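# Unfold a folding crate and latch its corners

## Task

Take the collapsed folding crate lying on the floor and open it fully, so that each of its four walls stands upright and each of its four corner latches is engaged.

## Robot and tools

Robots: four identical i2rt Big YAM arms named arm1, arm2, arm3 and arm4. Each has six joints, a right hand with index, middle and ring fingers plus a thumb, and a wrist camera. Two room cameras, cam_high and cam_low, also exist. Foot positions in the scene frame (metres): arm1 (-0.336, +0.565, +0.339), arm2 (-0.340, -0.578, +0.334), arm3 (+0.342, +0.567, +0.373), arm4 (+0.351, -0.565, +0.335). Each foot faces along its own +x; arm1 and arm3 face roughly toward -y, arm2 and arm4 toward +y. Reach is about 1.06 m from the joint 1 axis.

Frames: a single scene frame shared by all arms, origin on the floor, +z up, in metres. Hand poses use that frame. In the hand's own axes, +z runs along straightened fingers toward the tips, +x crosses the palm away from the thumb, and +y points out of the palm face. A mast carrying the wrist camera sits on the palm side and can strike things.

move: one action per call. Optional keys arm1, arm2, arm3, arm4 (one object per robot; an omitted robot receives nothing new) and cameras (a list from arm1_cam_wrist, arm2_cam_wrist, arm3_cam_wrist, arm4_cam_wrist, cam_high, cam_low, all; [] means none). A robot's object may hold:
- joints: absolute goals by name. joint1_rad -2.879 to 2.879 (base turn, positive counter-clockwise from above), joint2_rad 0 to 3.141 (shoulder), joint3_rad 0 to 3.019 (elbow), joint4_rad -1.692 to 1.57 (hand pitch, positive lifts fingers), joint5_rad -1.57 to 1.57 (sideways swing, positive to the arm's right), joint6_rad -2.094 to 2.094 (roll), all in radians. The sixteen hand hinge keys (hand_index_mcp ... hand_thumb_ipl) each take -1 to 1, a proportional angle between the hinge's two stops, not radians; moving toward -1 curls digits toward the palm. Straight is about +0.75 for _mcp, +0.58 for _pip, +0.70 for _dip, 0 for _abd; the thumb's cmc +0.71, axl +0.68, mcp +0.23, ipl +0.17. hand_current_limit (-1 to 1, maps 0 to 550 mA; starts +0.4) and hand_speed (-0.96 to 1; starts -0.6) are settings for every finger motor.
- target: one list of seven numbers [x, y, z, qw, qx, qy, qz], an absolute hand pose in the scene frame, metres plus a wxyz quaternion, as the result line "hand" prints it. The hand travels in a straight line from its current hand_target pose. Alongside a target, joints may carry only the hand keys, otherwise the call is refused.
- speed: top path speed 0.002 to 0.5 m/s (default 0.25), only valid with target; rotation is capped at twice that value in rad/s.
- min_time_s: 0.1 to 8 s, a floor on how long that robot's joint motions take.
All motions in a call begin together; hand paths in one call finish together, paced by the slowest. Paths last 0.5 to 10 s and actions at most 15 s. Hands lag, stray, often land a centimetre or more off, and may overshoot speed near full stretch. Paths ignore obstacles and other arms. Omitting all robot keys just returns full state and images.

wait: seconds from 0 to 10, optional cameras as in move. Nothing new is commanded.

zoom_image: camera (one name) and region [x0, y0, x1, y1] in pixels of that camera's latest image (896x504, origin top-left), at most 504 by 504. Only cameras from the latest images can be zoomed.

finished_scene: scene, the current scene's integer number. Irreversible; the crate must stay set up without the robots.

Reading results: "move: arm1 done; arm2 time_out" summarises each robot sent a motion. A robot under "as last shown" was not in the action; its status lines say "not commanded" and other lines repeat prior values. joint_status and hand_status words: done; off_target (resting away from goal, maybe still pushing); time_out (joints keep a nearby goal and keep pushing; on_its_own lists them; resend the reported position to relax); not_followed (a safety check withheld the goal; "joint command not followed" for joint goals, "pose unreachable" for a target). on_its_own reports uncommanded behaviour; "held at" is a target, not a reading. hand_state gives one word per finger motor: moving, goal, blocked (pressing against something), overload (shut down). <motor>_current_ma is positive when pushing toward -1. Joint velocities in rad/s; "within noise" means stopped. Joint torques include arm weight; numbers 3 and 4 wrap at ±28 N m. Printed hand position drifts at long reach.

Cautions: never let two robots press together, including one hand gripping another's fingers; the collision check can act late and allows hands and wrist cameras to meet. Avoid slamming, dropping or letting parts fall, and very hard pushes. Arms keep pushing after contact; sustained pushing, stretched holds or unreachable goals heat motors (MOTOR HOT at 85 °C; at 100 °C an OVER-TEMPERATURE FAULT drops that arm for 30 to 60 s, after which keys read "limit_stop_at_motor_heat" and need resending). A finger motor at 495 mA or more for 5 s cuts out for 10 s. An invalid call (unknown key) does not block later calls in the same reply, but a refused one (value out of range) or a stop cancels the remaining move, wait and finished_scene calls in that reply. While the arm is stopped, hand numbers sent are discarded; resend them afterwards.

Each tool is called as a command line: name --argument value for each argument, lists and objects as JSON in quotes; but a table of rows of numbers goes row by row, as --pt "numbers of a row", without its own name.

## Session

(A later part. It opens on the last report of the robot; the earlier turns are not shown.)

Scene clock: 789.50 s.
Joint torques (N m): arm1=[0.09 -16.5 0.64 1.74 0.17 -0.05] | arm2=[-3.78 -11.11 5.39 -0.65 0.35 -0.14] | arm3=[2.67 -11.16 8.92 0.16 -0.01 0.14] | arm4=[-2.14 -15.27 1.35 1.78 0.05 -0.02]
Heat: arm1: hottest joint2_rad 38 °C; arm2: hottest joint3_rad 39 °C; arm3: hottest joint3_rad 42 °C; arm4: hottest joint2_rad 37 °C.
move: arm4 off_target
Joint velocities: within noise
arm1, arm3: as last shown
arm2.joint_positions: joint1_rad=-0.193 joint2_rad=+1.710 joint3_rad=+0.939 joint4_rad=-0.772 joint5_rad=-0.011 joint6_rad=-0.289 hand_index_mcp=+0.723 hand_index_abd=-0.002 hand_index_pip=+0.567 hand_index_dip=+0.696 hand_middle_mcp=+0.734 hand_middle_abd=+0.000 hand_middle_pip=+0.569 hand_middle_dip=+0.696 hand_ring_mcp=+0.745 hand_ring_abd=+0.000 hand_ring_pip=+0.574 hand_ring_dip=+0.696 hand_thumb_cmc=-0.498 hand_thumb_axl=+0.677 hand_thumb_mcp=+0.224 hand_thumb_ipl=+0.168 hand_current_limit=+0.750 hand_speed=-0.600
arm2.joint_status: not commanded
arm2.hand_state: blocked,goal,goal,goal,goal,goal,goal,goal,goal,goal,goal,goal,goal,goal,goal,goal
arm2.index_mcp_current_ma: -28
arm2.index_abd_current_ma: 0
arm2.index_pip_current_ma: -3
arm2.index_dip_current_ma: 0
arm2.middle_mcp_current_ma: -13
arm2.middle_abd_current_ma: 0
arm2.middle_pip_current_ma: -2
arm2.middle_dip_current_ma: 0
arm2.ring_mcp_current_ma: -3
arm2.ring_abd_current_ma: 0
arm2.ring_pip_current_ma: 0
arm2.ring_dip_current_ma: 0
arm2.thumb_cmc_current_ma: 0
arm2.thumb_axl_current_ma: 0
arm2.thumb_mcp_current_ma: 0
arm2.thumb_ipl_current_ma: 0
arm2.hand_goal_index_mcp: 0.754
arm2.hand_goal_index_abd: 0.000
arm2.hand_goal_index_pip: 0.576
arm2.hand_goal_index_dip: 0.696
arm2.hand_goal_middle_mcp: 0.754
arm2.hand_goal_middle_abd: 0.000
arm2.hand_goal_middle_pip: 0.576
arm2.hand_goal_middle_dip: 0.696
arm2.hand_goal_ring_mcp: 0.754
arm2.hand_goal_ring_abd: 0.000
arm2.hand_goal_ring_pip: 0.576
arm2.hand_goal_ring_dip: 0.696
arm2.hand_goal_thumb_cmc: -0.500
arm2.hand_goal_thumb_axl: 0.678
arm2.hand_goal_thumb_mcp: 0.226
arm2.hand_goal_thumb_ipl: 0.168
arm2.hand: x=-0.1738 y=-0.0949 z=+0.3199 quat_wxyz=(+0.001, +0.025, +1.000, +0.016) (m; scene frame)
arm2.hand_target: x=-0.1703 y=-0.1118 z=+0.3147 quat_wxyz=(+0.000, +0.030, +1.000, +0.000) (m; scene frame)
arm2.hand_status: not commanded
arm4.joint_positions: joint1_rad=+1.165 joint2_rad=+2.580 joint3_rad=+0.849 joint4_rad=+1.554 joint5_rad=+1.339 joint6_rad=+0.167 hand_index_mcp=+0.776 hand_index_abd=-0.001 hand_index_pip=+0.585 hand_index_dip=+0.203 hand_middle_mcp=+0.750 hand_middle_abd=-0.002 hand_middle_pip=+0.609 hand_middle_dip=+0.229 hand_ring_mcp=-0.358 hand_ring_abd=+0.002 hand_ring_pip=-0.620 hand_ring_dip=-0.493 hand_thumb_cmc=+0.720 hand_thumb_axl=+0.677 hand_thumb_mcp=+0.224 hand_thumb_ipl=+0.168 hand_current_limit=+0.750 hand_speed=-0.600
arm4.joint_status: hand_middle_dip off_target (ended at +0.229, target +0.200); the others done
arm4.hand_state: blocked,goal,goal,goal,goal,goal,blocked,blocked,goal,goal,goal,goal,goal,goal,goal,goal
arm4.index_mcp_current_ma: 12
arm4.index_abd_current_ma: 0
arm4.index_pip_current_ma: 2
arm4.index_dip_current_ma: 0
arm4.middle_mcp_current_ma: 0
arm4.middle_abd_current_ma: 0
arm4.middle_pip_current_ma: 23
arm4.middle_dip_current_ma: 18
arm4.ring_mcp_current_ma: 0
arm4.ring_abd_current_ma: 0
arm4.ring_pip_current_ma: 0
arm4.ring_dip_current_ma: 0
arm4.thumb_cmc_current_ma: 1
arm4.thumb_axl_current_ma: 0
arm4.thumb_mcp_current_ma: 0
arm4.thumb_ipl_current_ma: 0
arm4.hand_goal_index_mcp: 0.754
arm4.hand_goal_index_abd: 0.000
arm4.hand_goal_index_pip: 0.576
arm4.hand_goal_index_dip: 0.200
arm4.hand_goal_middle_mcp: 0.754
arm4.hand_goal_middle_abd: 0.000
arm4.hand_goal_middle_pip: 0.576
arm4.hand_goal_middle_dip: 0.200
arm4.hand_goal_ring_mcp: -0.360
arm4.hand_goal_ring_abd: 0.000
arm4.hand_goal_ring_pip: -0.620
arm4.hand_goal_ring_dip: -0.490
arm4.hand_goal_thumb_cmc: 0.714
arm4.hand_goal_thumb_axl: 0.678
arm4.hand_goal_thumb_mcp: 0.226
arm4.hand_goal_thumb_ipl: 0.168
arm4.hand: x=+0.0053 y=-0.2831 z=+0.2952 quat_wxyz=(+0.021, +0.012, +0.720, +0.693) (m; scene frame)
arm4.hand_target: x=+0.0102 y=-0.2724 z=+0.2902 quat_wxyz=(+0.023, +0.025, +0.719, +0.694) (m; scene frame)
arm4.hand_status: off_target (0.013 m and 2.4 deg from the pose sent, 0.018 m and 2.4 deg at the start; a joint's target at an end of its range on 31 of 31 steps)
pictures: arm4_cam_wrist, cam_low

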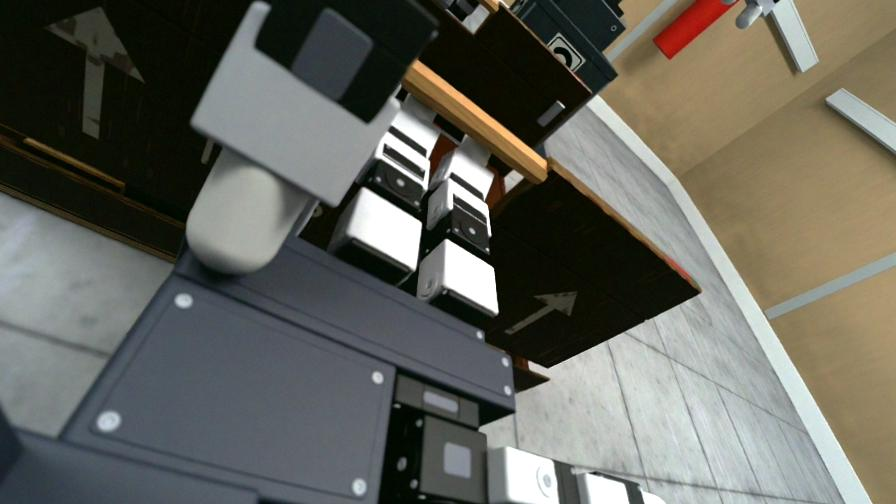

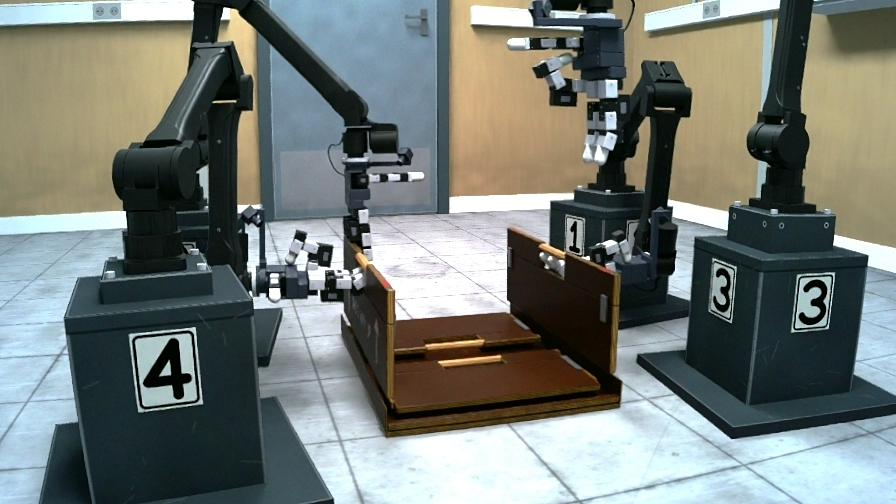

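move --arm4 '{"target": [0.010, -0.274, 0.278, 0.021, 0.021, 0.7068, 0.7068], "speed": 0.08, "joints": {"hand_index_dip": 0.1, "hand_middle_dip": 0.1}}' --cameras '["cam_low", "arm4_cam_wrist"]'

zoom_image --camera "cam_low" --region '[310, 230, 410, 330]'

zoom_image --camera "arm4_cam_wrist" --region '[360, 50, 580, 230]'

Scene clock: 811.37 s.
Joint torques (N m): arm1=[0.15 -16.5 0.65 1.74 0.17 -0.05] | arm2=[-3.78 -10.99 5.39 -0.79 0.41 -0.13] | arm3=[2.73 -11.22 8.95 0.16 -0.01 0.14] | arm4=[-1.79 -15.21 1.2 1.65 0.11 0.01]
Heat: arm1: hottest joint2_rad 38 °C; arm2: hottest joint3_rad 38 °C; arm3: hottest joint3_rad 41 °C; arm4: hottest joint2_rad 36 °C.
move: arm4 off_target
Joint velocities: within noise
arm1, arm2, arm3: as last shown
arm2.joint_positions: joint1_rad=-0.193 joint2_rad=+1.710 joint3_rad=+0.939 joint4_rad=-0.768 joint5_rad=-0.012 joint6_rad=-0.289 hand_index_mcp=+0.721 hand_index_abd=-0.002 hand_index_pip=+0.566 hand_index_dip=+0.696 hand_middle_mcp=+0.731 hand_middle_abd=-0.001 hand_middle_pip=+0.568 hand_middle_dip=+0.696 hand_ring_mcp=+0.742 hand_ring_abd=+0.000 hand_ring_pip=+0.573 hand_ring_dip=+0.696 hand_thumb_cmc=-0.498 hand_thumb_axl=+0.677 hand_thumb_mcp=+0.224 hand_thumb_ipl=+0.168 hand_current_limit=+0.750 hand_speed=-0.600
arm2.hand_state: blocked,goal,goal,goal,blocked,goal,goal,goal,goal,goal,goal,goal,goal,goal,goal,goal
arm2.index_mcp_current_ma: -32
arm2.index_pip_current_ma: -4
arm2.middle_mcp_current_ma: -16
arm2.ring_mcp_current_ma: -6
arm2.ring_pip_current_ma: -1
arm2.hand: x=-0.1738 y=-0.0940 z=+0.3205 quat_wxyz=(+0.001, +0.025, +1.000, +0.018) (m; scene frame)
arm4.joint_positions: joint1_rad=+1.165 joint2_rad=+2.608 joint3_rad=+0.871 joint4_rad=+1.557 joint5_rad=+1.344 joint6_rad=+0.174 hand_index_mcp=+0.775 hand_index_abd=-0.001 hand_index_pip=+0.585 hand_index_dip=+0.103 hand_middle_mcp=+0.738 hand_middle_abd=-0.008 hand_middle_pip=+0.595 hand_middle_dip=+0.126 hand_ring_mcp=-0.358 hand_ring_abd=+0.002 hand_ring_pip=-0.620 hand_ring_dip=-0.493 hand_thumb_cmc=+0.720 hand_thumb_axl=+0.677 hand_thumb_mcp=+0.224 hand_thumb_ipl=+0.168 hand_current_limit=+0.750 hand_speed=-0.600
arm4.joint_status: hand_middle_dip off_target (ended at +0.126, target +0.100); the others done
arm4.hand_state: blocked,goal,goal,goal,goal,goal,goal,blocked,goal,goal,goal,goal,goal,goal,goal,goal
arm4.index_mcp_current_ma: 11
arm4.index_abd_current_ma: 0
arm4.index_pip_current_ma: 2
arm4.index_dip_current_ma: 0
arm4.middle_mcp_current_ma: -7
arm4.middle_abd_current_ma: -1
arm4.middle_pip_current_ma: 8
arm4.middle_dip_current_ma: 15
arm4.ring_mcp_current_ma: 0
arm4.ring_abd_current_ma: 0
arm4.ring_pip_current_ma: 0
arm4.ring_dip_current_ma: 0
arm4.thumb_cmc_current_ma: 1
arm4.thumb_axl_current_ma: 0
arm4.thumb_mcp_current_ma: 0
arm4.thumb_ipl_current_ma: 0
arm4.hand_goal_index_mcp: 0.754
arm4.hand_goal_index_abd: 0.000
arm4.hand_goal_index_pip: 0.576
arm4.hand_goal_index_dip: 0.100
arm4.hand_goal_middle_mcp: 0.754
arm4.hand_goal_middle_abd: 0.000
arm4.hand_goal_middle_pip: 0.576
arm4.hand_goal_middle_dip: 0.100
arm4.hand_goal_ring_mcp: -0.360
arm4.hand_goal_ring_abd: 0.000
arm4.hand_goal_ring_pip: -0.620
arm4.hand_goal_ring_dip: -0.490
arm4.hand_goal_thumb_cmc: 0.714
arm4.hand_goal_thumb_axl: 0.678
arm4.hand_goal_thumb_mcp: 0.226
arm4.hand_goal_thumb_ipl: 0.168
arm4.hand: x=+0.0052 y=-0.2829 z=+0.2852 quat_wxyz=(+0.021, +0.015, +0.720, +0.693) (m; scene frame)
arm4.hand_target: x=+0.0101 y=-0.2744 z=+0.2783 quat_wxyz=(+0.024, +0.026, +0.720, +0.693) (m; scene frame)
arm4.hand_status: off_target (0.012 m and 2.3 deg from the pose sent, 0.020 m and 2.4 deg at the start; a joint's target at an end of its range on 32 of 32 steps)
pictures: arm4_cam_wrist, cam_low

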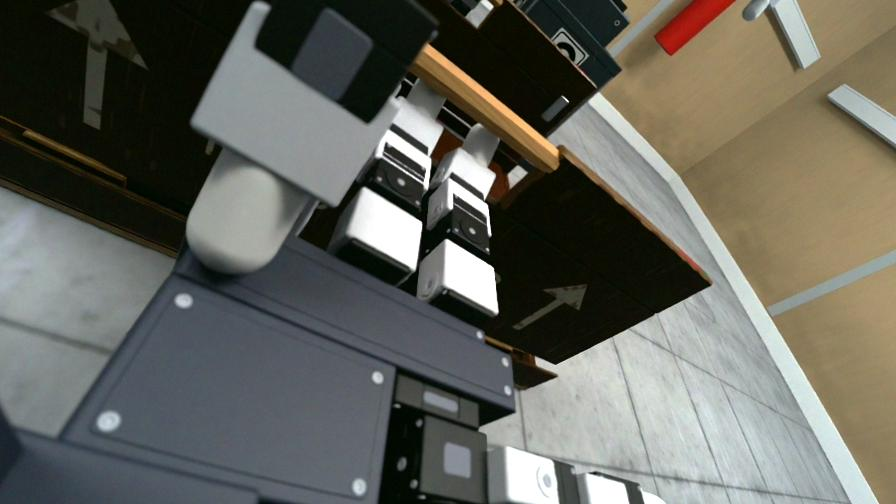

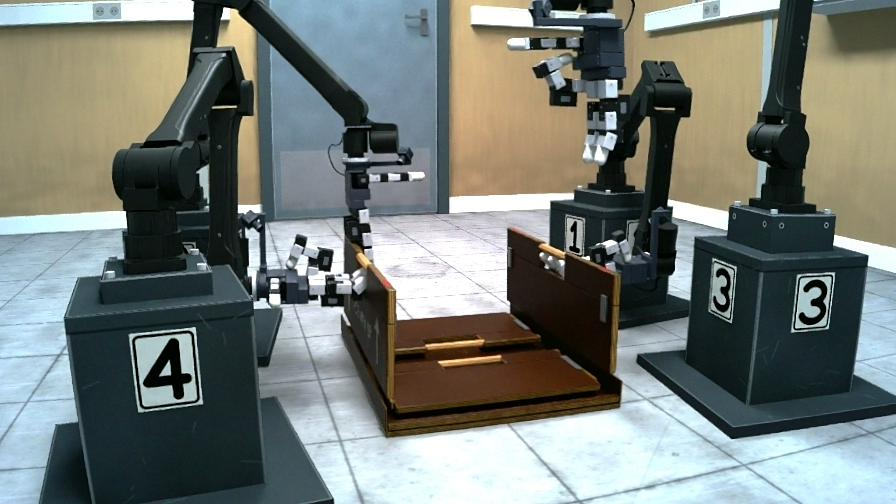

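Scaled by 5.040.

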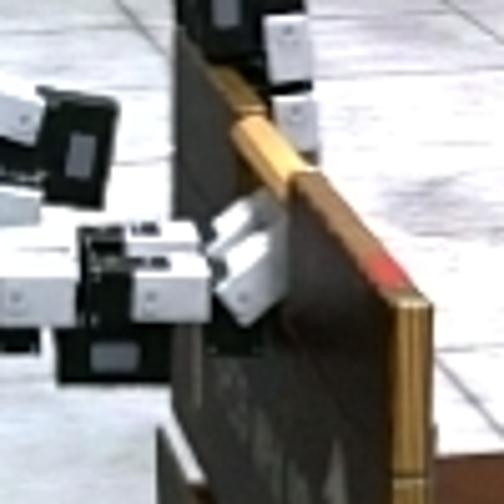

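Scaled by 2.291.

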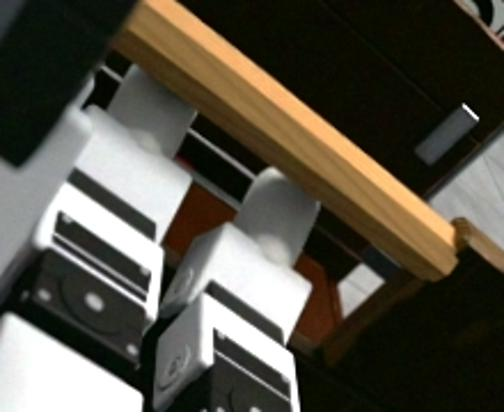

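move --arm4 '{"target": [0.010, -0.295, 0.290, 0.021, 0.021, 0.7068, 0.7068], "speed": 0.08, "joints": {"hand_index_dip": 0.4, "hand_middle_dip": 0.4}}'

move --arm4 '{"target": [0.010, -0.300, 0.312, 0.021, 0.021, 0.7068, 0.7068], "speed": 0.08, "joints": {"hand_index_dip": 0.696, "hand_middle_dip": 0.696}}' --cameras '["cam_low", "arm4_cam_wrist"]'

zoom_image --camera "cam_low" --region '[310, 230, 410, 330]'

zoom_image --camera "arm4_cam_wrist" --region '[360, 50, 580, 230]'

Scene clock: 825.93 s.
Joint torques (N m): arm1=[0.09 -16.5 0.64 1.76 0.17 -0.05] | arm2=[-3.55 -10.87 5.5 -0.54 0.3 -0.13] | arm3=[2.67 -11.16 8.94 0.16 0 0.14] | arm4=[0.26 -17.49 -0.81 1.59 0.42 0.05]
Heat: arm1: hottest joint2_rad 38 °C; arm2: hottest joint3_rad 37 °C; arm3: hottest joint3_rad 41 °C; arm4: hottest joint2_rad 36 °C.
move: arm4 off_target
Joint velocities: within noise
arm1, arm2, arm3: as last shown
arm2.joint_positions: joint1_rad=-0.196 joint2_rad=+1.708 joint3_rad=+0.938 joint4_rad=-0.775 joint5_rad=-0.010 joint6_rad=-0.289 hand_index_mcp=+0.728 hand_index_abd=-0.002 hand_index_pip=+0.569 hand_index_dip=+0.696 hand_middle_mcp=+0.741 hand_middle_abd=-0.001 hand_middle_pip=+0.570 hand_middle_dip=+0.696 hand_ring_mcp=+0.749 hand_ring_abd=+0.000 hand_ring_pip=+0.573 hand_ring_dip=+0.696 hand_thumb_cmc=-0.498 hand_thumb_axl=+0.677 hand_thumb_mcp=+0.224 hand_thumb_ipl=+0.168 hand_current_limit=+0.750 hand_speed=-0.600
arm2.hand_state: blocked,goal,goal,goal,goal,goal,goal,goal,goal,goal,goal,goal,goal,goal,goal,goal
arm2.index_mcp_current_ma: -20
arm2.index_pip_current_ma: -2
arm2.middle_mcp_current_ma: -6
arm2.ring_mcp_current_ma: -1
arm2.ring_pip_current_ma: 0
arm2.hand: x=-0.1727 y=-0.0970 z=+0.3200 quat_wxyz=(+0.001, +0.026, +1.000, +0.014) (m; scene frame)
arm2.hand_target: x=-0.1702 y=-0.1118 z=+0.3149 quat_wxyz=(+0.000, +0.030, +1.000, +0.000) (m; scene frame)
arm4.joint_positions: joint1_rad=+1.184 joint2_rad=+2.609 joint3_rad=+0.862 joint4_rad=+1.557 joint5_rad=+1.384 joint6_rad=+0.177 hand_index_mcp=+0.761 hand_index_abd=-0.001 hand_index_pip=+0.576 hand_index_dip=+0.398 hand_middle_mcp=+0.760 hand_middle_abd=-0.003 hand_middle_pip=+0.581 hand_middle_dip=+0.398 hand_ring_mcp=-0.358 hand_ring_abd=+0.002 hand_ring_pip=-0.620 hand_ring_dip=-0.493 hand_thumb_cmc=+0.720 hand_thumb_axl=+0.677 hand_thumb_mcp=+0.224 hand_thumb_ipl=+0.168 hand_current_limit=+0.750 hand_speed=-0.600
arm4.joint_status: all done
arm4.hand_state: goal,goal,goal,goal,goal,goal,goal,goal,goal,goal,goal,goal,goal,goal,goal,goal
arm4.index_mcp_current_ma: 1
arm4.index_abd_current_ma: 0
arm4.index_pip_current_ma: 0
arm4.index_dip_current_ma: 0
arm4.middle_mcp_current_ma: 1
arm4.middle_abd_current_ma: 0
arm4.middle_pip_current_ma: 1
arm4.middle_dip_current_ma: 0
arm4.ring_mcp_current_ma: 0
arm4.ring_abd_current_ma: 0
arm4.ring_pip_current_ma: 0
arm4.ring_dip_current_ma: 0
arm4.thumb_cmc_current_ma: 1
arm4.thumb_axl_current_ma: 0
arm4.thumb_mcp_current_ma: 0
arm4.thumb_ipl_current_ma: 0
arm4.hand_goal_index_mcp: 0.754
arm4.hand_goal_index_abd: 0.000
arm4.hand_goal_index_pip: 0.576
arm4.hand_goal_index_dip: 0.400
arm4.hand_goal_middle_mcp: 0.754
arm4.hand_goal_middle_abd: 0.000
arm4.hand_goal_middle_pip: 0.576
arm4.hand_goal_middle_dip: 0.400
arm4.hand_goal_ring_mcp: -0.360
arm4.hand_goal_ring_abd: 0.000
arm4.hand_goal_ring_pip: -0.620
arm4.hand_goal_ring_dip: -0.490
arm4.hand_goal_thumb_cmc: 0.714
arm4.hand_goal_thumb_axl: 0.678
arm4.hand_goal_thumb_mcp: 0.226
arm4.hand_goal_thumb_ipl: 0.168
arm4.hand: x=+0.0094 y=-0.2921 z=+0.2860 quat_wxyz=(+0.031, +0.019, +0.718, +0.695) (m; scene frame)
arm4.hand_target: x=+0.0098 y=-0.2951 z=+0.2900 quat_wxyz=(+0.023, +0.025, +0.717, +0.696) (m; scene frame)
arm4.hand_status: off_target (0.005 m and 2.2 deg from the pose sent, 0.014 m and 2.3 deg at the start; a joint's target at an end of its range on 32 of 32 steps)
pictures: none

Scene clock: 827.00 s.
Joint torques (N m): arm1=[0.09 -16.56 0.62 1.76 0.17 -0.04] | arm2=[-3.55 -10.81 5.5 -0.53 0.31 -0.13] | arm3=[2.73 -11.16 8.92 0.17 0 0.14] | arm4=[0.5 -17.73 -0.85 1.54 0.39 -0.13]
Heat: arm1: hottest joint2_rad 38 °C; arm2: hottest joint3_rad 37 °C; arm3: hottest joint3_rad 41 °C; arm4: hottest joint2_rad 36 °C.
move: arm4 done
Joint velocities: within noise
arm1, arm2: as last shown
arm3.joint_positions: joint1_rad=+0.030 joint2_rad=+1.424 joint3_rad=+1.298 joint4_rad=-1.455 joint5_rad=+0.001 joint6_rad=-0.039 hand_index_mcp=-0.532 hand_index_abd=-0.003 hand_index_pip=-0.299 hand_index_dip=-0.699 hand_middle_mcp=+0.754 hand_middle_abd=+0.002 hand_middle_pip=+0.574 hand_middle_dip=+0.407 hand_ring_mcp=+0.754 hand_ring_abd=+0.003 hand_ring_pip=+0.574 hand_ring_dip=+0.407 hand_thumb_cmc=-0.501 hand_thumb_axl=+0.677 hand_thumb_mcp=+0.223 hand_thumb_ipl=+0.168 hand_current_limit=+0.750 hand_speed=-0.600
arm3.joint_status: not commanded
arm3.hand_state: goal,goal,goal,goal,goal,goal,goal,goal,goal,goal,goal,goal,goal,goal,goal,goal
arm3.index_mcp_current_ma: 11
arm3.index_abd_current_ma: 0
arm3.index_pip_current_ma: 0
arm3.index_dip_current_ma: 0
arm3.middle_mcp_current_ma: 0
arm3.middle_abd_current_ma: 0
arm3.middle_pip_current_ma: 0
arm3.middle_dip_current_ma: 0
arm3.ring_mcp_current_ma: 0
arm3.ring_abd_current_ma: 0
arm3.ring_pip_current_ma: 0
arm3.ring_dip_current_ma: 0
arm3.thumb_cmc_current_ma: 0
arm3.thumb_axl_current_ma: 0
arm3.thumb_mcp_current_ma: -1
arm3.thumb_ipl_current_ma: 0
arm3.hand_goal_index_mcp: -0.550
arm3.hand_goal_index_abd: 0.000
arm3.hand_goal_index_pip: -0.300
arm3.hand_goal_index_dip: -0.700
arm3.hand_goal_middle_mcp: 0.754
arm3.hand_goal_middle_abd: 0.000
arm3.hand_goal_middle_pip: 0.576
arm3.hand_goal_middle_dip: 0.410
arm3.hand_goal_ring_mcp: 0.754
arm3.hand_goal_ring_abd: 0.000
arm3.hand_goal_ring_pip: 0.576
arm3.hand_goal_ring_dip: 0.410
arm3.hand_goal_thumb_cmc: -0.500
arm3.hand_goal_thumb_axl: 0.678
arm3.hand_goal_thumb_mcp: 0.226
arm3.hand_goal_thumb_ipl: 0.168
arm3.hand: x=+0.2759 y=+0.0775 z=+0.5968 quat_wxyz=(+0.000, +1.000, -0.027, +0.001) (m; scene frame)
arm3.hand_target: x=+0.2799 y=+0.0800 z=+0.5999 quat_wxyz=(+0.000, +1.000, -0.030, +0.000) (m; scene frame)
arm3.hand_status: not commanded
arm4.joint_positions: joint1_rad=+1.193 joint2_rad=+2.556 joint3_rad=+0.823 joint4_rad=+1.557 joint5_rad=+1.394 joint6_rad=+0.177 hand_index_mcp=+0.761 hand_index_abd=-0.001 hand_index_pip=+0.576 hand_index_dip=+0.694 hand_middle_mcp=+0.760 hand_middle_abd=-0.003 hand_middle_pip=+0.576 hand_middle_dip=+0.694 hand_ring_mcp=-0.358 hand_ring_abd=+0.002 hand_ring_pip=-0.620 hand_ring_dip=-0.493 hand_thumb_cmc=+0.720 hand_thumb_axl=+0.677 hand_thumb_mcp=+0.224 hand_thumb_ipl=+0.168 hand_current_limit=+0.750 hand_speed=-0.600
arm4.joint_status: all done
arm4.hand_state: goal,goal,goal,goal,goal,goal,goal,goal,goal,goal,goal,goal,goal,goal,goal,goal
arm4.index_mcp_current_ma: 1
arm4.index_abd_current_ma: 0
arm4.index_pip_current_ma: 0
arm4.index_dip_current_ma: 0
arm4.middle_mcp_current_ma: 1
arm4.middle_abd_current_ma: 0
arm4.middle_pip_current_ma: 0
arm4.middle_dip_current_ma: 0
arm4.ring_mcp_current_ma: 0
arm4.ring_abd_current_ma: 0
arm4.ring_pip_current_ma: 0
arm4.ring_dip_current_ma: 0
arm4.thumb_cmc_current_ma: 1
arm4.thumb_axl_current_ma: 0
arm4.thumb_mcp_current_ma: 0
arm4.thumb_ipl_current_ma: 0
arm4.hand_goal_index_mcp: 0.754
arm4.hand_goal_index_abd: 0.000
arm4.hand_goal_index_pip: 0.576
arm4.hand_goal_index_dip: 0.696
arm4.hand_goal_middle_mcp: 0.754
arm4.hand_goal_middle_abd: 0.000
arm4.hand_goal_middle_pip: 0.576
arm4.hand_goal_middle_dip: 0.696
arm4.hand_goal_ring_mcp: -0.360
arm4.hand_goal_ring_abd: 0.000
arm4.hand_goal_ring_pip: -0.620
arm4.hand_goal_ring_dip: -0.490
arm4.hand_goal_thumb_cmc: 0.714
arm4.hand_goal_thumb_axl: 0.678
arm4.hand_goal_thumb_mcp: 0.226
arm4.hand_goal_thumb_ipl: 0.168
arm4.hand: x=+0.0117 y=-0.2965 z=+0.3055 quat_wxyz=(+0.026, +0.025, +0.716, +0.697) (m; scene frame)
arm4.hand_target: x=+0.0098 y=-0.3000 z=+0.3120 quat_wxyz=(+0.022, +0.024, +0.715, +0.698) (m; scene frame)
arm4.hand_status: done (0.008 m and 1.7 deg from the pose sent, 0.027 m and 2.2 deg at the start; a joint's target at an end of its range on 32 of 32 steps)
pictures: arm4_cam_wrist, cam_low

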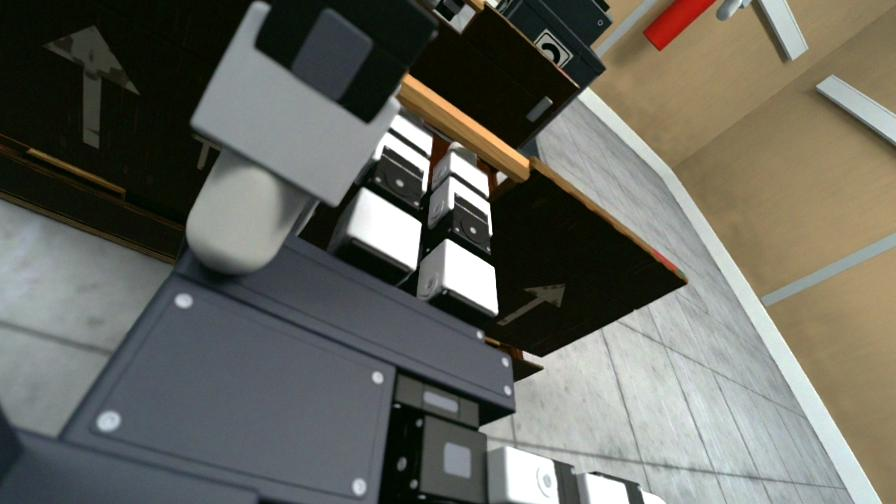

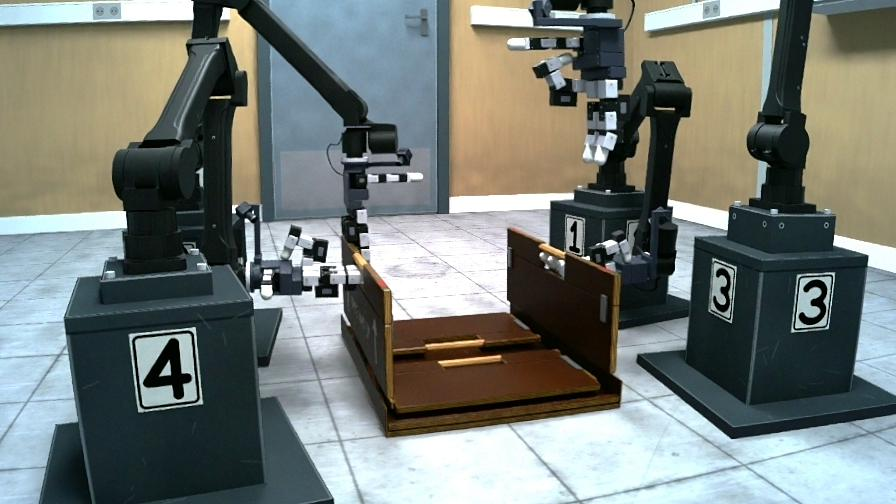

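Scaled by 5.040.

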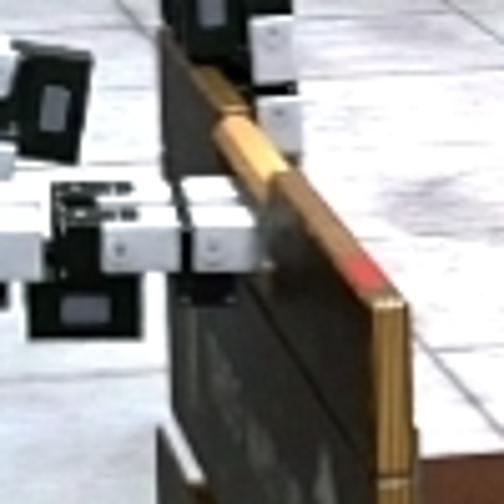

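Scaled by 2.291.

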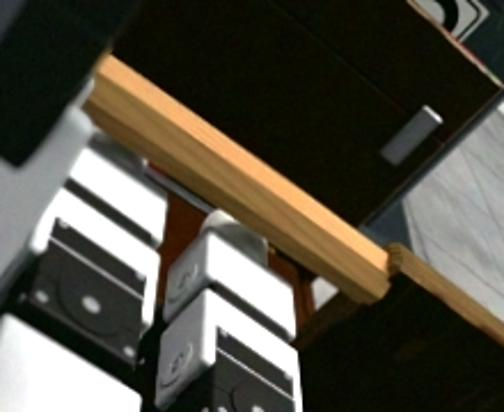

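move --arm4 '{"target": [0.010, -0.300, 0.320, 0.021, 0.021, 0.7068, 0.7068], "speed": 0.08}'

move --arm4 '{"target": [0.012, -0.272, 0.320, 0.021, 0.021, 0.7068, 0.7068], "speed": 0.06}' --cameras '["cam_low", "arm4_cam_wrist"]'

zoom_image --camera "cam_low" --region '[310, 230, 410, 330]'

Scene clock: 833.57 s.
Joint torques (N m): arm1=[0.21 -16.56 0.65 1.76 0.17 -0.04] | arm2=[-3.49 -10.81 5.52 -0.51 0.31 -0.13] | arm3=[2.67 -11.05 8.95 0.16 -0.01 0.14] | arm4=[0.26 -18.49 -0.83 1.55 0.37 -0.17]
Heat: arm1: hottest joint2_rad 38 °C; arm2: hottest joint3_rad 37 °C; arm3: hottest joint3_rad 41 °C; arm4: hottest joint2_rad 37 °C.
move: arm4 off_target
Joint velocities: within noise
arm1, arm2, arm3: as last shown
arm4.joint_positions: joint1_rad=+1.193 joint2_rad=+2.543 joint3_rad=+0.810 joint4_rad=+1.557 joint5_rad=+1.394 joint6_rad=+0.174 hand_index_mcp=+0.769 hand_index_abd=-0.001 hand_index_pip=+0.582 hand_index_dip=+0.696 hand_middle_mcp=+0.774 hand_middle_abd=-0.003 hand_middle_pip=+0.584 hand_middle_dip=+0.697 hand_ring_mcp=-0.358 hand_ring_abd=+0.002 hand_ring_pip=-0.620 hand_ring_dip=-0.493 hand_thumb_cmc=+0.720 hand_thumb_axl=+0.677 hand_thumb_mcp=+0.224 hand_thumb_ipl=+0.168 hand_current_limit=+0.750 hand_speed=-0.600
arm4.joint_status: not commanded
arm4.hand_state: goal,goal,goal,goal,blocked,goal,goal,goal,goal,goal,goal,goal,goal,goal,goal,goal
arm4.index_mcp_current_ma: 6
arm4.index_abd_current_ma: 0
arm4.index_pip_current_ma: 1
arm4.index_dip_current_ma: 0
arm4.middle_mcp_current_ma: 10
arm4.middle_abd_current_ma: 0
arm4.middle_pip_current_ma: 2
arm4.middle_dip_current_ma: 0
arm4.ring_mcp_current_ma: 0
arm4.ring_abd_current_ma: 0
arm4.ring_pip_current_ma: 0
arm4.ring_dip_current_ma: 0
arm4.thumb_cmc_current_ma: 1
arm4.thumb_axl_current_ma: 0
arm4.thumb_mcp_current_ma: 0
arm4.thumb_ipl_current_ma: 0
arm4.hand_goal_index_mcp: 0.754
arm4.hand_goal_index_abd: 0.000
arm4.hand_goal_index_pip: 0.576
arm4.hand_goal_index_dip: 0.696
arm4.hand_goal_middle_mcp: 0.754
arm4.hand_goal_middle_abd: 0.000
arm4.hand_goal_middle_pip: 0.576
arm4.hand_goal_middle_dip: 0.696
arm4.hand_goal_ring_mcp: -0.360
arm4.hand_goal_ring_abd: 0.000
arm4.hand_goal_ring_pip: -0.620
arm4.hand_goal_ring_dip: -0.490
arm4.hand_goal_thumb_cmc: 0.714
arm4.hand_goal_thumb_axl: 0.678
arm4.hand_goal_thumb_mcp: 0.226
arm4.hand_goal_thumb_ipl: 0.168
arm4.hand: x=+0.0134 y=-0.2971 z=+0.3100 quat_wxyz=(+0.028, +0.023, +0.716, +0.697) (m; scene frame)
arm4.hand_target: x=+0.0099 y=-0.3000 z=+0.3198 quat_wxyz=(+0.022, +0.024, +0.715, +0.698) (m; scene frame)
arm4.hand_status: off_target (0.011 m and 1.8 deg from the pose sent, 0.015 m and 1.7 deg at the start; a joint's target at an end of its range on 29 of 29 steps)
pictures: none

Scene clock: 834.57 s.
Joint torques (N m): arm1=[0.09 -16.62 0.65 1.72 0.17 -0.05] | arm2=[-3.6 -10.87 5.5 -0.51 0.3 -0.13] | arm3=[2.73 -11.11 8.94 0.17 0 0.14] | arm4=[-1.08 -18.14 0.25 1.63 0.21 -0.21]
Heat: arm1: hottest joint2_rad 38 °C; arm2: hottest joint3_rad 37 °C; arm3: hottest joint3_rad 41 °C; arm4: hottest joint2_rad 37 °C.
move: arm4 off_target
Joint velocities: within noise
arm1, arm2, arm3: as last shown
arm4.joint_positions: joint1_rad=+1.144 joint2_rad=+2.537 joint3_rad=+0.810 joint4_rad=+1.557 joint5_rad=+1.331 joint6_rad=+0.156 hand_index_mcp=+0.772 hand_index_abd=+0.000 hand_index_pip=+0.582 hand_index_dip=+0.696 hand_middle_mcp=+0.774 hand_middle_abd=+0.000 hand_middle_pip=+0.584 hand_middle_dip=+0.697 hand_ring_mcp=-0.358 hand_ring_abd=+0.002 hand_ring_pip=-0.620 hand_ring_dip=-0.493 hand_thumb_cmc=+0.720 hand_thumb_axl=+0.677 hand_thumb_mcp=+0.224 hand_thumb_ipl=+0.168 hand_current_limit=+0.750 hand_speed=-0.600
arm4.joint_status: not commanded
arm4.hand_state: goal,goal,goal,goal,goal,goal,goal,goal,goal,goal,goal,goal,goal,goal,goal,goal
arm4.index_mcp_current_ma: 8
arm4.index_abd_current_ma: 0
arm4.index_pip_current_ma: 1
arm4.index_dip_current_ma: 0
arm4.middle_mcp_current_ma: 10
arm4.middle_abd_current_ma: 0
arm4.middle_pip_current_ma: 2
arm4.middle_dip_current_ma: 0
arm4.ring_mcp_current_ma: 0
arm4.ring_abd_current_ma: 0
arm4.ring_pip_current_ma: 0
arm4.ring_dip_current_ma: 0
arm4.thumb_cmc_current_ma: 1
arm4.thumb_axl_current_ma: 0
arm4.thumb_mcp_current_ma: 0
arm4.thumb_ipl_current_ma: 0
arm4.hand_goal_index_mcp: 0.754
arm4.hand_goal_index_abd: 0.000
arm4.hand_goal_index_pip: 0.576
arm4.hand_goal_index_dip: 0.696
arm4.hand_goal_middle_mcp: 0.754
arm4.hand_goal_middle_abd: 0.000
arm4.hand_goal_middle_pip: 0.576
arm4.hand_goal_middle_dip: 0.696
arm4.hand_goal_ring_mcp: -0.360
arm4.hand_goal_ring_abd: 0.000
arm4.hand_goal_ring_pip: -0.620
arm4.hand_goal_ring_dip: -0.490
arm4.hand_goal_thumb_cmc: 0.714
arm4.hand_goal_thumb_axl: 0.678
arm4.hand_goal_thumb_mcp: 0.226
arm4.hand_goal_thumb_ipl: 0.168
arm4.hand: x=+0.0140 y=-0.2774 z=+0.3108 quat_wxyz=(+0.026, +0.015, +0.720, +0.693) (m; scene frame)
arm4.hand_target: x=+0.0120 y=-0.2721 z=+0.3199 quat_wxyz=(+0.023, +0.025, +0.717, +0.696) (m; scene frame)
arm4.hand_status: off_target (0.011 m and 2.3 deg from the pose sent, 0.027 m and 1.8 deg at the start; a joint's target at an end of its range on 30 of 30 steps)
pictures: arm4_cam_wrist, cam_low

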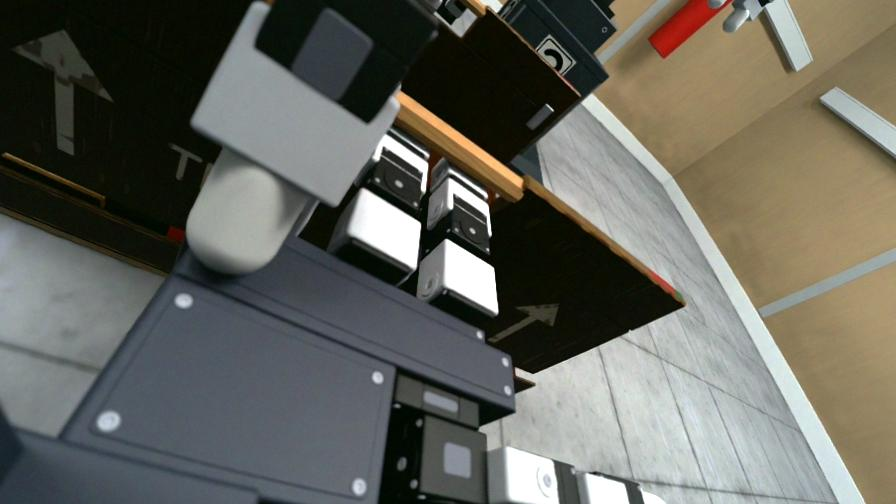

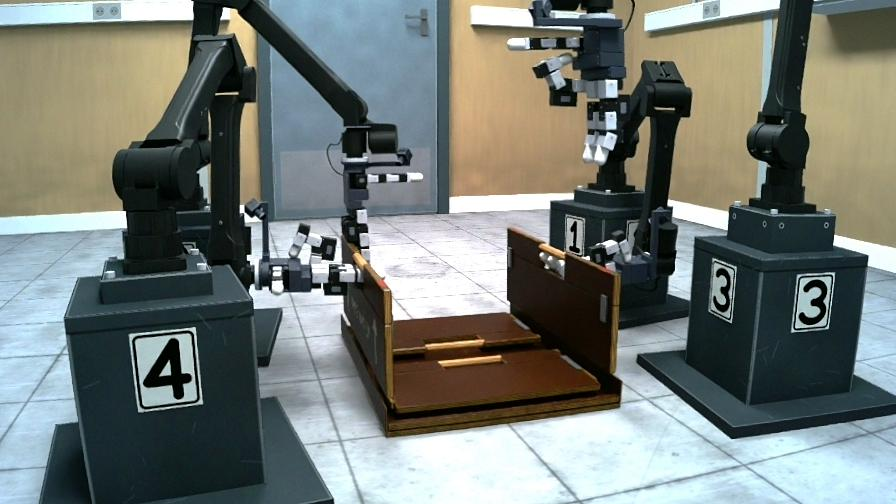

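Scaled by 5.040.

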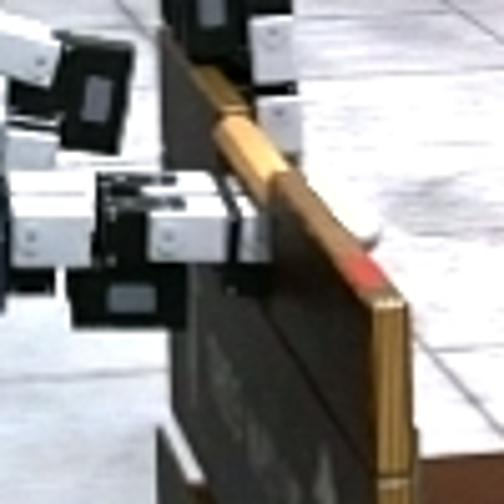

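move --arm4 '{"target": [0.012, -0.260, 0.316, 0.021, 0.021, 0.7068, 0.7068], "speed": 0.06}'

move --arm4 '{"target": [0.012, -0.262, 0.308, 0.021, 0.021, 0.7068, 0.7068], "speed": 0.06, "joints": {"hand_index_dip": 0.2, "hand_middle_dip": 0.2}}' --cameras '["cam_low", "arm4_cam_wrist"]'

zoom_image --camera "cam_low" --region '[310, 230, 410, 330]'

Scene clock: 839.97 s.
Joint torques (N m): arm1=[0.03 -16.5 0.62 1.73 0.17 -0.04] | arm2=[-3.55 -10.87 5.53 -0.51 0.3 -0.13] | arm3=[2.61 -11.16 8.94 0.16 0 0.14] | arm4=[-1.2 -17.38 0.98 1.73 0.13 -0.18]
Heat: arm1: hottest joint2_rad 38 °C; arm2: hottest joint3_rad 37 °C; arm3: hottest joint3_rad 41 °C; arm4: hottest joint2_rad 37 °C.
move: arm4 off_target
Joint velocities: within noise
arm1.joint_positions: joint1_rad=+1.202 joint2_rad=+2.622 joint3_rad=+0.887 joint4_rad=+1.557 joint5_rad=+1.424 joint6_rad=+0.157 hand_index_mcp=+0.795 hand_index_abd=+0.033 hand_index_pip=+0.606 hand_index_dip=+0.002 hand_middle_mcp=+0.798 hand_middle_abd=-0.001 hand_middle_pip=+0.594 hand_middle_dip=-0.036 hand_ring_mcp=-0.358 hand_ring_abd=+0.001 hand_ring_pip=-0.620 hand_ring_dip=-0.488 hand_thumb_cmc=+0.722 hand_thumb_axl=+0.677 hand_thumb_mcp=+0.226 hand_thumb_ipl=+0.168 hand_current_limit=+0.750 hand_speed=-0.600
arm1.joint_status: not commanded
arm1.hand_state: blocked,blocked,blocked,blocked,blocked,goal,goal,goal,goal,goal,goal,goal,goal,goal,goal,goal
arm1.index_mcp_current_ma: 34
arm1.index_abd_current_ma: 16
arm1.index_pip_current_ma: 16
arm1.index_dip_current_ma: 48
arm1.middle_mcp_current_ma: 38
arm1.middle_abd_current_ma: 0
arm1.middle_pip_current_ma: 6
arm1.middle_dip_current_ma: 4
arm1.ring_mcp_current_ma: 0
arm1.ring_abd_current_ma: 0
arm1.ring_pip_current_ma: 0
arm1.ring_dip_current_ma: 0
arm1.thumb_cmc_current_ma: 1
arm1.thumb_axl_current_ma: 0
arm1.thumb_mcp_current_ma: 0
arm1.thumb_ipl_current_ma: 0
arm1.hand_goal_index_mcp: 0.754
arm1.hand_goal_index_abd: 0.000
arm1.hand_goal_index_pip: 0.576
arm1.hand_goal_index_dip: -0.050
arm1.hand_goal_middle_mcp: 0.754
arm1.hand_goal_middle_abd: 0.000
arm1.hand_goal_middle_pip: 0.576
arm1.hand_goal_middle_dip: -0.050
arm1.hand_goal_ring_mcp: -0.360
arm1.hand_goal_ring_abd: 0.000
arm1.hand_goal_ring_pip: -0.620
arm1.hand_goal_ring_dip: -0.490
arm1.hand_goal_thumb_cmc: 0.714
arm1.hand_goal_thumb_axl: 0.678
arm1.hand_goal_thumb_mcp: 0.226
arm1.hand_goal_thumb_ipl: 0.168
arm1.hand: x=+0.0192 y=+0.3106 z=+0.2908 quat_wxyz=(+0.697, +0.716, -0.016, -0.026) (m; scene frame)
arm1.hand_target: x=+0.0180 y=+0.3081 z=+0.2880 quat_wxyz=(+0.698, +0.716, -0.023, -0.022) (m; scene frame)
arm1.hand_status: not commanded
arm2, arm3: as last shown
arm4.joint_positions: joint1_rad=+1.119 joint2_rad=+2.537 joint3_rad=+0.818 joint4_rad=+1.557 joint5_rad=+1.305 joint6_rad=+0.150 hand_index_mcp=+0.773 hand_index_abd=+0.000 hand_index_pip=+0.582 hand_index_dip=+0.696 hand_middle_mcp=+0.775 hand_middle_abd=+0.000 hand_middle_pip=+0.584 hand_middle_dip=+0.697 hand_ring_mcp=-0.358 hand_ring_abd=+0.002 hand_ring_pip=-0.620 hand_ring_dip=-0.493 hand_thumb_cmc=+0.720 hand_thumb_axl=+0.677 hand_thumb_mcp=+0.224 hand_thumb_ipl=+0.168 hand_current_limit=+0.750 hand_speed=-0.600
arm4.joint_status: not commanded
arm4.hand_state: goal,goal,goal,goal,blocked,goal,goal,goal,goal,goal,goal,goal,goal,goal,goal,goal
arm4.index_mcp_current_ma: 9
arm4.index_abd_current_ma: 0
arm4.index_pip_current_ma: 1
arm4.index_dip_current_ma: 0
arm4.middle_mcp_current_ma: 12
arm4.middle_abd_current_ma: 0
arm4.middle_pip_current_ma: 2
arm4.middle_dip_current_ma: 0
arm4.ring_mcp_current_ma: 0
arm4.ring_abd_current_ma: 0
arm4.ring_pip_current_ma: 0
arm4.ring_dip_current_ma: 0
arm4.thumb_cmc_current_ma: 1
arm4.thumb_axl_current_ma: 0
arm4.thumb_mcp_current_ma: 0
arm4.thumb_ipl_current_ma: 0
arm4.hand_goal_index_mcp: 0.754
arm4.hand_goal_index_abd: 0.000
arm4.hand_goal_index_pip: 0.576
arm4.hand_goal_index_dip: 0.696
arm4.hand_goal_middle_mcp: 0.754
arm4.hand_goal_middle_abd: 0.000
arm4.hand_goal_middle_pip: 0.576
arm4.hand_goal_middle_dip: 0.696
arm4.hand_goal_ring_mcp: -0.360
arm4.hand_goal_ring_abd: 0.000
arm4.hand_goal_ring_pip: -0.620
arm4.hand_goal_ring_dip: -0.490
arm4.hand_goal_thumb_cmc: 0.714
arm4.hand_goal_thumb_axl: 0.678
arm4.hand_goal_thumb_mcp: 0.226
arm4.hand_goal_thumb_ipl: 0.168
arm4.hand: x=+0.0141 y=-0.2671 z=+0.3105 quat_wxyz=(+0.025, +0.015, +0.721, +0.693) (m; scene frame)
arm4.hand_target: x=+0.0121 y=-0.2601 z=+0.3161 quat_wxyz=(+0.023, +0.025, +0.718, +0.695) (m; scene frame)
arm4.hand_status: off_target (0.009 m and 2.4 deg from the pose sent, 0.018 m and 2.3 deg at the start; a joint's target at an end of its range on 29 of 29 steps)
pictures: none

Scene clock: 840.93 s.
Joint torques (N m): arm1=[0.09 -16.56 0.62 1.73 0.17 -0.05] | arm2=[-3.49 -10.75 5.5 -0.53 0.3 -0.13] | arm3=[2.67 -11.16 8.94 0.17 0 0.14] | arm4=[-0.67 -16.21 0.75 1.66 0.33 -0.08]
Heat: arm1: hottest joint2_rad 38 °C; arm2: hottest joint3_rad 37 °C; arm3: hottest joint3_rad 41 °C; arm4: hottest joint2_rad 37 °C.
move: arm4 off_target
Joint velocities: within noise
arm1, arm2, arm3: as last shown
arm4.joint_positions: joint1_rad=+1.116 joint2_rad=+2.540 joint3_rad=+0.833 joint4_rad=+1.557 joint5_rad=+1.305 joint6_rad=+0.150 hand_index_mcp=+0.773 hand_index_abd=+0.000 hand_index_pip=+0.582 hand_index_dip=+0.203 hand_middle_mcp=+0.775 hand_middle_abd=+0.000 hand_middle_pip=+0.584 hand_middle_dip=+0.203 hand_ring_mcp=-0.358 hand_ring_abd=+0.002 hand_ring_pip=-0.620 hand_ring_dip=-0.493 hand_thumb_cmc=+0.720 hand_thumb_axl=+0.677 hand_thumb_mcp=+0.224 hand_thumb_ipl=+0.168 hand_current_limit=+0.750 hand_speed=-0.600
arm4.joint_status: all done
arm4.hand_state: goal,goal,goal,goal,blocked,goal,goal,goal,goal,goal,goal,goal,goal,goal,goal,goal
arm4.index_mcp_current_ma: 9
arm4.index_abd_current_ma: 0
arm4.index_pip_current_ma: 1
arm4.index_dip_current_ma: 0
arm4.middle_mcp_current_ma: 12
arm4.middle_abd_current_ma: 0
arm4.middle_pip_current_ma: 2
arm4.middle_dip_current_ma: 0
arm4.ring_mcp_current_ma: 0
arm4.ring_abd_current_ma: 0
arm4.ring_pip_current_ma: 0
arm4.ring_dip_current_ma: 0
arm4.thumb_cmc_current_ma: 1
arm4.thumb_axl_current_ma: 0
arm4.thumb_mcp_current_ma: 0
arm4.thumb_ipl_current_ma: 0
arm4.hand_goal_index_mcp: 0.754
arm4.hand_goal_index_abd: 0.000
arm4.hand_goal_index_pip: 0.576
arm4.hand_goal_index_dip: 0.200
arm4.hand_goal_middle_mcp: 0.754
arm4.hand_goal_middle_abd: 0.000
arm4.hand_goal_middle_pip: 0.576
arm4.hand_goal_middle_dip: 0.200
arm4.hand_goal_ring_mcp: -0.360
arm4.hand_goal_ring_abd: 0.000
arm4.hand_goal_ring_pip: -0.620
arm4.hand_goal_ring_dip: -0.490
arm4.hand_goal_thumb_cmc: 0.714
arm4.hand_goal_thumb_axl: 0.678
arm4.hand_goal_thumb_mcp: 0.226
arm4.hand_goal_thumb_ipl: 0.168
arm4.hand: x=+0.0110 y=-0.2646 z=+0.3098 quat_wxyz=(+0.022, +0.020, +0.720, +0.694) (m; scene frame)
arm4.hand_target: x=+0.0119 y=-0.2621 z=+0.3081 quat_wxyz=(+0.023, +0.025, +0.719, +0.695) (m; scene frame)
arm4.hand_status: off_target (0.003 m and 2.1 deg from the pose sent, 0.006 m and 2.4 deg at the start; a joint's target at an end of its range on 28 of 28 steps)
pictures: arm4_cam_wrist, cam_low

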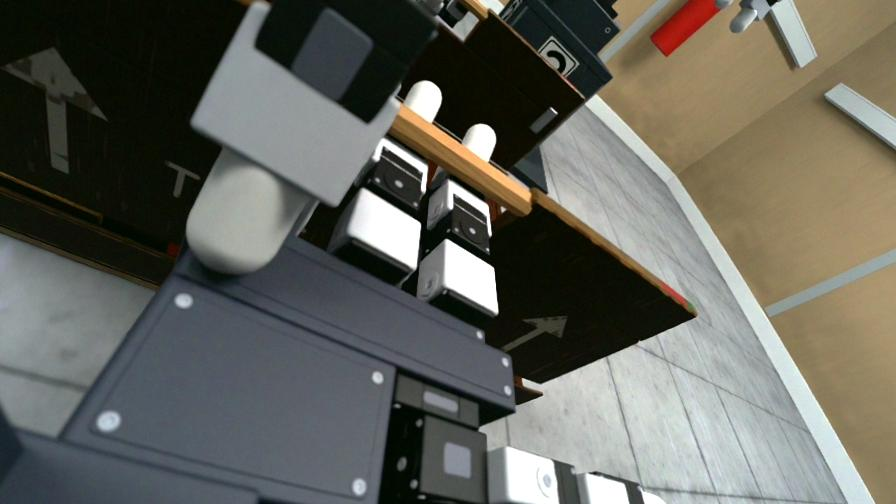

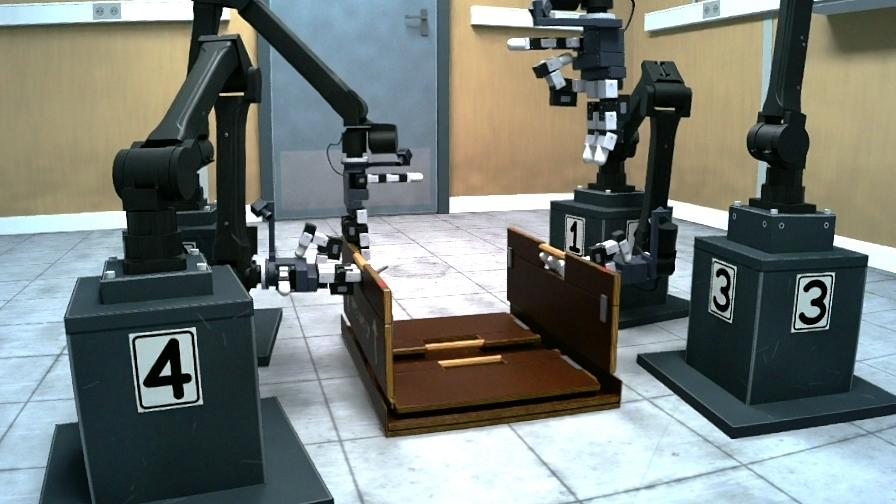

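Scaled by 5.040.

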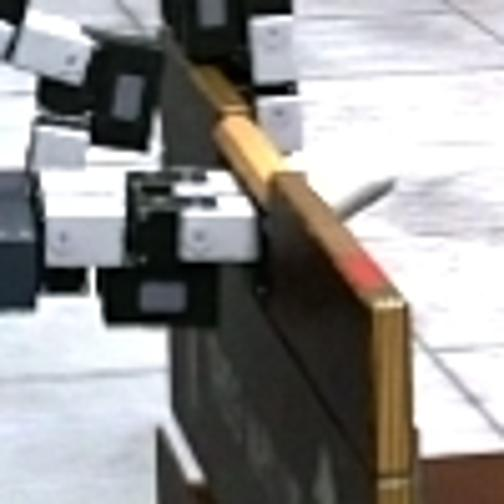

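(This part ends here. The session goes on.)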